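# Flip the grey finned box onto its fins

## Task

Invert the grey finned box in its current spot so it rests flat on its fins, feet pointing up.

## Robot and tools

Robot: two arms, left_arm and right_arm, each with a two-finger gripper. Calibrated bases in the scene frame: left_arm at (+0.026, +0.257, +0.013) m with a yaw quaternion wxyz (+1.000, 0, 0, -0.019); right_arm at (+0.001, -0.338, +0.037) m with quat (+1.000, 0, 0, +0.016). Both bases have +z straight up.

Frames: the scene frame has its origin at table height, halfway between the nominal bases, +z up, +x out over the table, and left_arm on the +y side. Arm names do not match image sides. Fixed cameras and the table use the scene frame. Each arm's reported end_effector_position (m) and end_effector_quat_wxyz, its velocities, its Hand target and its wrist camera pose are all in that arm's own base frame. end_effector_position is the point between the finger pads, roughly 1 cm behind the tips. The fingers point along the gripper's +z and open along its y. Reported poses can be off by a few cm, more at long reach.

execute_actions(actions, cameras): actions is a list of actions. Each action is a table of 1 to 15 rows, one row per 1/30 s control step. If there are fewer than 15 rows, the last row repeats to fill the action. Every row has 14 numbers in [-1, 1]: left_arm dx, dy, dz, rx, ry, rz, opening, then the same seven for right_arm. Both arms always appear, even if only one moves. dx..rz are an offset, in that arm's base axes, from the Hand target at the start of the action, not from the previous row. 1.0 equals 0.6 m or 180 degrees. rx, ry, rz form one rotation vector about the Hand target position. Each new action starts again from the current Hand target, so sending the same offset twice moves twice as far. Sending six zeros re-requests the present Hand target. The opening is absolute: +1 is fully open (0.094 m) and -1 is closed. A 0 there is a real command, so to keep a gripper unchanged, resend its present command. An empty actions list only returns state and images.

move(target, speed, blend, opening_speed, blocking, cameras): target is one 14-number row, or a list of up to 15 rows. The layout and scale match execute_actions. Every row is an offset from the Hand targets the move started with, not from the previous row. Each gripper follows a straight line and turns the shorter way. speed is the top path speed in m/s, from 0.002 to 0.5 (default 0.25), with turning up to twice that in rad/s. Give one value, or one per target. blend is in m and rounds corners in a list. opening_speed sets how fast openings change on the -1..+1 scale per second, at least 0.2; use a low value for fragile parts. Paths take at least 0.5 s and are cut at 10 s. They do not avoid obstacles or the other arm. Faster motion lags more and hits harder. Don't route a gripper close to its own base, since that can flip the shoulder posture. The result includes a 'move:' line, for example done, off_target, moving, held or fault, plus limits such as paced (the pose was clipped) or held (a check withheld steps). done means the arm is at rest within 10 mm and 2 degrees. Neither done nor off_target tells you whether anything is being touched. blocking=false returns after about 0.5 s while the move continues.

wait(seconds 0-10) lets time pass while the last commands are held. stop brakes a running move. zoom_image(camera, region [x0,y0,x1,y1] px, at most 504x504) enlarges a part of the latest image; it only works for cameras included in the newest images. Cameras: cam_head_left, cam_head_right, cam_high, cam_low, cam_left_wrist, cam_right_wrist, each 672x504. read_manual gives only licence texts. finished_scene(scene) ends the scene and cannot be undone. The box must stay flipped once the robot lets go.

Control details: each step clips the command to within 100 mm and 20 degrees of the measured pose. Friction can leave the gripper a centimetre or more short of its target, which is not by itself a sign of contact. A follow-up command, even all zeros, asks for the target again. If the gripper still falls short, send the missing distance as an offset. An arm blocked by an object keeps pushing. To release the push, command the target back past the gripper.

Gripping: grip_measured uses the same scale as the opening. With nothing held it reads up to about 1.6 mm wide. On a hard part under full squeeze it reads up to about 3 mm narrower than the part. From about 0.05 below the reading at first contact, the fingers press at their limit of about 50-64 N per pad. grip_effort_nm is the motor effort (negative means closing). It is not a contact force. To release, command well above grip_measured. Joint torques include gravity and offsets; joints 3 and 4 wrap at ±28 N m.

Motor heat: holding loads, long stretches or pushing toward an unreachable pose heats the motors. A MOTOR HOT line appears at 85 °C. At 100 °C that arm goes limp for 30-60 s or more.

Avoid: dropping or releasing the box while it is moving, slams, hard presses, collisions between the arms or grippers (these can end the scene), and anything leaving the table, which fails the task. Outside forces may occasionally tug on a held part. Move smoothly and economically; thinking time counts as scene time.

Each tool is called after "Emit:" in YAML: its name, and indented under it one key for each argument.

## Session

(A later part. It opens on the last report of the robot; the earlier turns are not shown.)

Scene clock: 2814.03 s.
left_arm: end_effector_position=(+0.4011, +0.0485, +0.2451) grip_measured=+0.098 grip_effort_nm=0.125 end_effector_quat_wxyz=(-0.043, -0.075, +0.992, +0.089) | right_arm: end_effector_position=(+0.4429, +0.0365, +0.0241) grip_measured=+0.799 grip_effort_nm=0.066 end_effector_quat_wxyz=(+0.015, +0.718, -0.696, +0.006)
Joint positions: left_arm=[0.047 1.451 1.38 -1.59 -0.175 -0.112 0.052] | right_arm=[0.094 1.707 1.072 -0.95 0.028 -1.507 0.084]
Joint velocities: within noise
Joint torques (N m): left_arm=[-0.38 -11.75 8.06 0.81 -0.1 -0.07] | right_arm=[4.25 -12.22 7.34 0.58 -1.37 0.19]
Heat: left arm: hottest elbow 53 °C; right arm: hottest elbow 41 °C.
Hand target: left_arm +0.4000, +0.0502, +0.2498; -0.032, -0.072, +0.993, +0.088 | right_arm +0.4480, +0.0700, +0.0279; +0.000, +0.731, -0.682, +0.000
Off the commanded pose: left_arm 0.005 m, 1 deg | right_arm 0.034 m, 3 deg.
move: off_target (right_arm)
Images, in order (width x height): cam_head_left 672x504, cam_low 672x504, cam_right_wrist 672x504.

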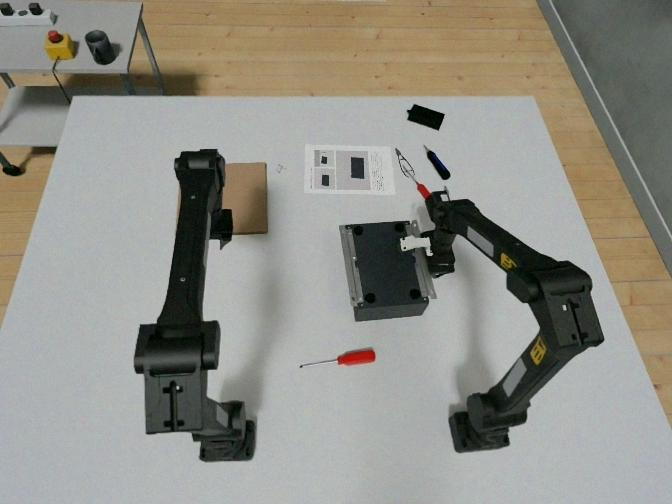

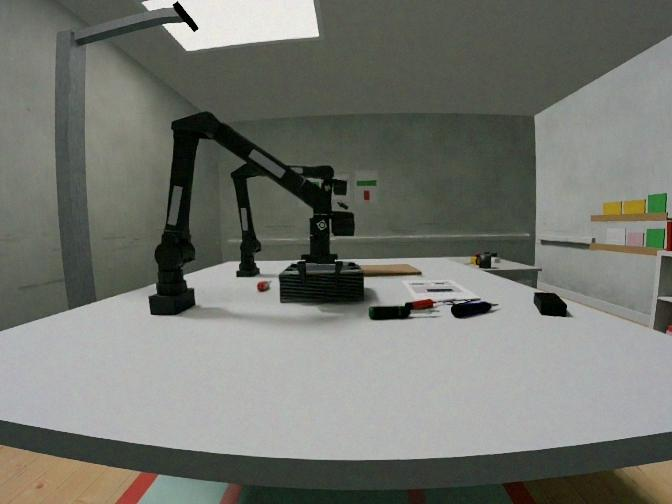

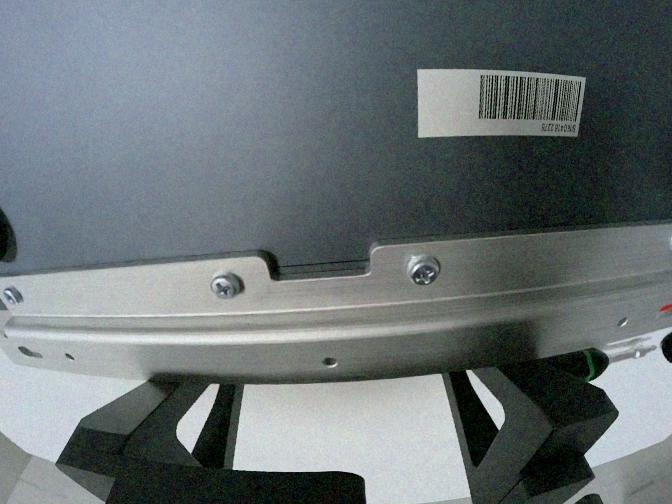

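Emit:
move:
  target:
    - [0,0,0,0,0,0,0.1,0,0.22,0,0,0,0,0.8]
    - [0,0,0,0,0,0,0.1,0,0.08,0,0,0,0,0.8]
    - [0,0,0,0,0,0,0.1,-0.05,-0.1,0.22,0,0,0,0.8]
  speed: [0.07,0.1,0.2]
  blend: [0,0.03,0]
  cameras: ["cam_head_left","cam_low","cam_right_wrist","cam_left_wrist"]

Scene clock: 2826.97 s.
left_arm: end_effector_position=(+0.4011, +0.0485, +0.2451) grip_measured=+0.098 grip_effort_nm=0.120 end_effector_quat_wxyz=(-0.043, -0.075, +0.992, +0.089) | right_arm: end_effector_position=(+0.4037, +0.0136, +0.1427) grip_measured=+0.799 grip_effort_nm=0.071 end_effector_quat_wxyz=(+0.015, +0.732, -0.681, -0.012)
Joint positions: left_arm=[0.047 1.451 1.38 -1.59 -0.175 -0.112 0.052] | right_arm=[0.037 1.474 1.139 -1.274 0.004 -1.605 0.084]
Joint velocities: within noise
Joint torques (N m): left_arm=[-0.5 -11.63 8.08 0.83 -0.11 -0.08] | right_arm=[-1.49 -10.87 10.44 0.16 -0.23 -0.16]
Heat: left arm: hottest elbow 52 °C; right arm: hottest elbow 42 °C.
Hand target: left_arm +0.4000, +0.0502, +0.2498; -0.032, -0.072, +0.993, +0.088 | right_arm +0.4180, +0.0101, +0.1599; +0.000, +0.731, -0.682, +0.000
Off the commanded pose: left_arm 0.005 m, 1 deg | right_arm 0.023 m, 2 deg.
move: off_target (right_arm)
Images, in order (width x height): cam_head_left 672x504, cam_low 672x504, cam_left_wrist 672x504, cam_right_wrist 672x504.

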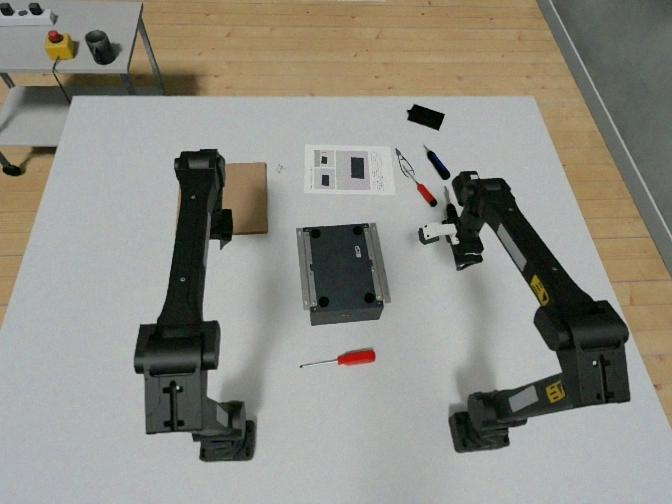

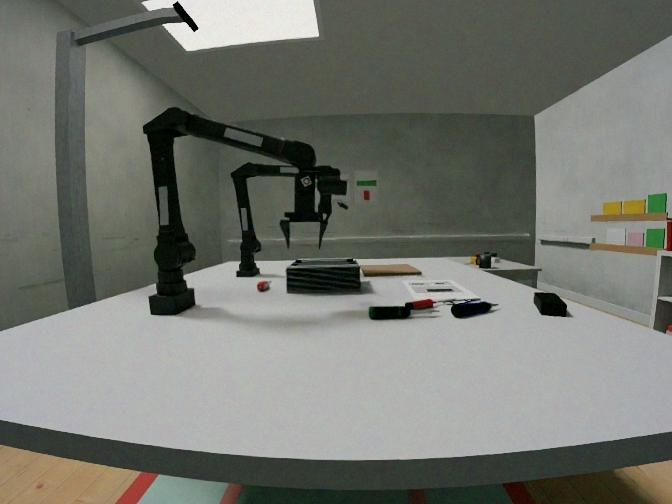

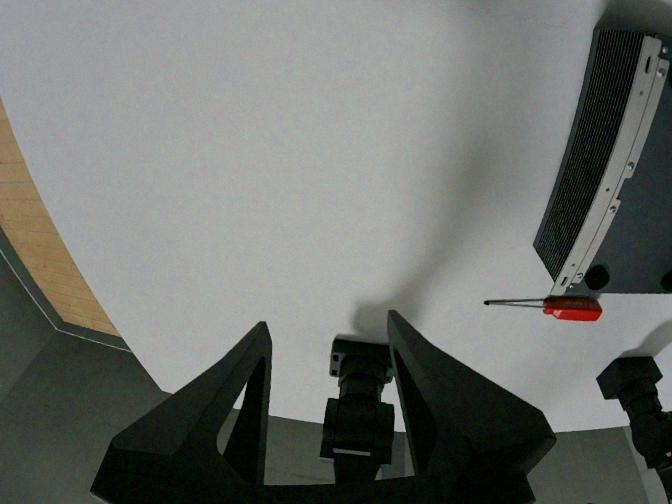

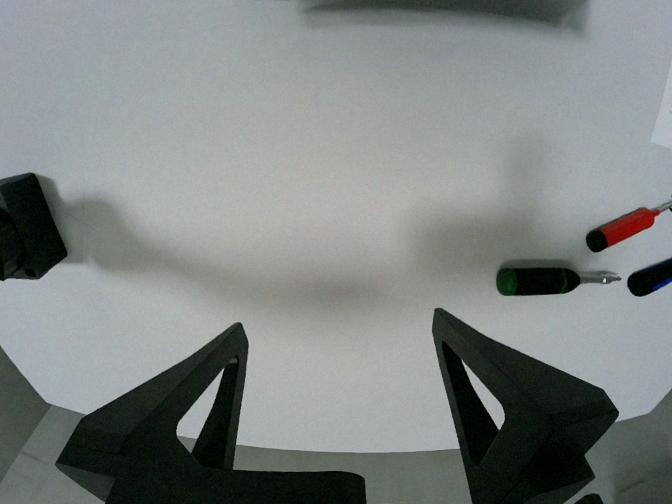

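Emit:
zoom_image:
  camera: "cam_low"
  region: [250, 230, 400, 320]

Emit:
zoom_image:
  camera: "cam_head_left"
  region: [270, 200, 420, 380]

Scaled by 3.360.

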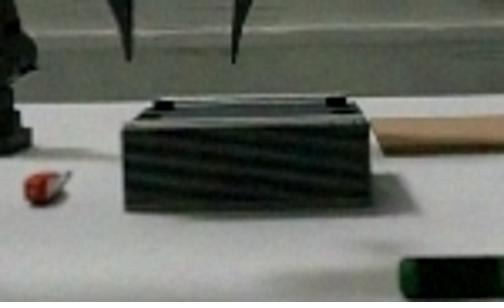

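Scaled by 2.800.

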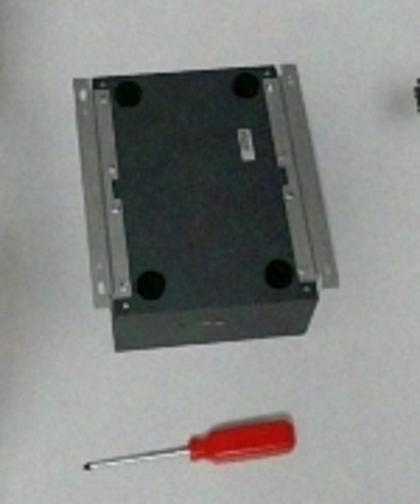

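Emit:
finished_scene:
  scene: 1

The scene is finished: the task was done.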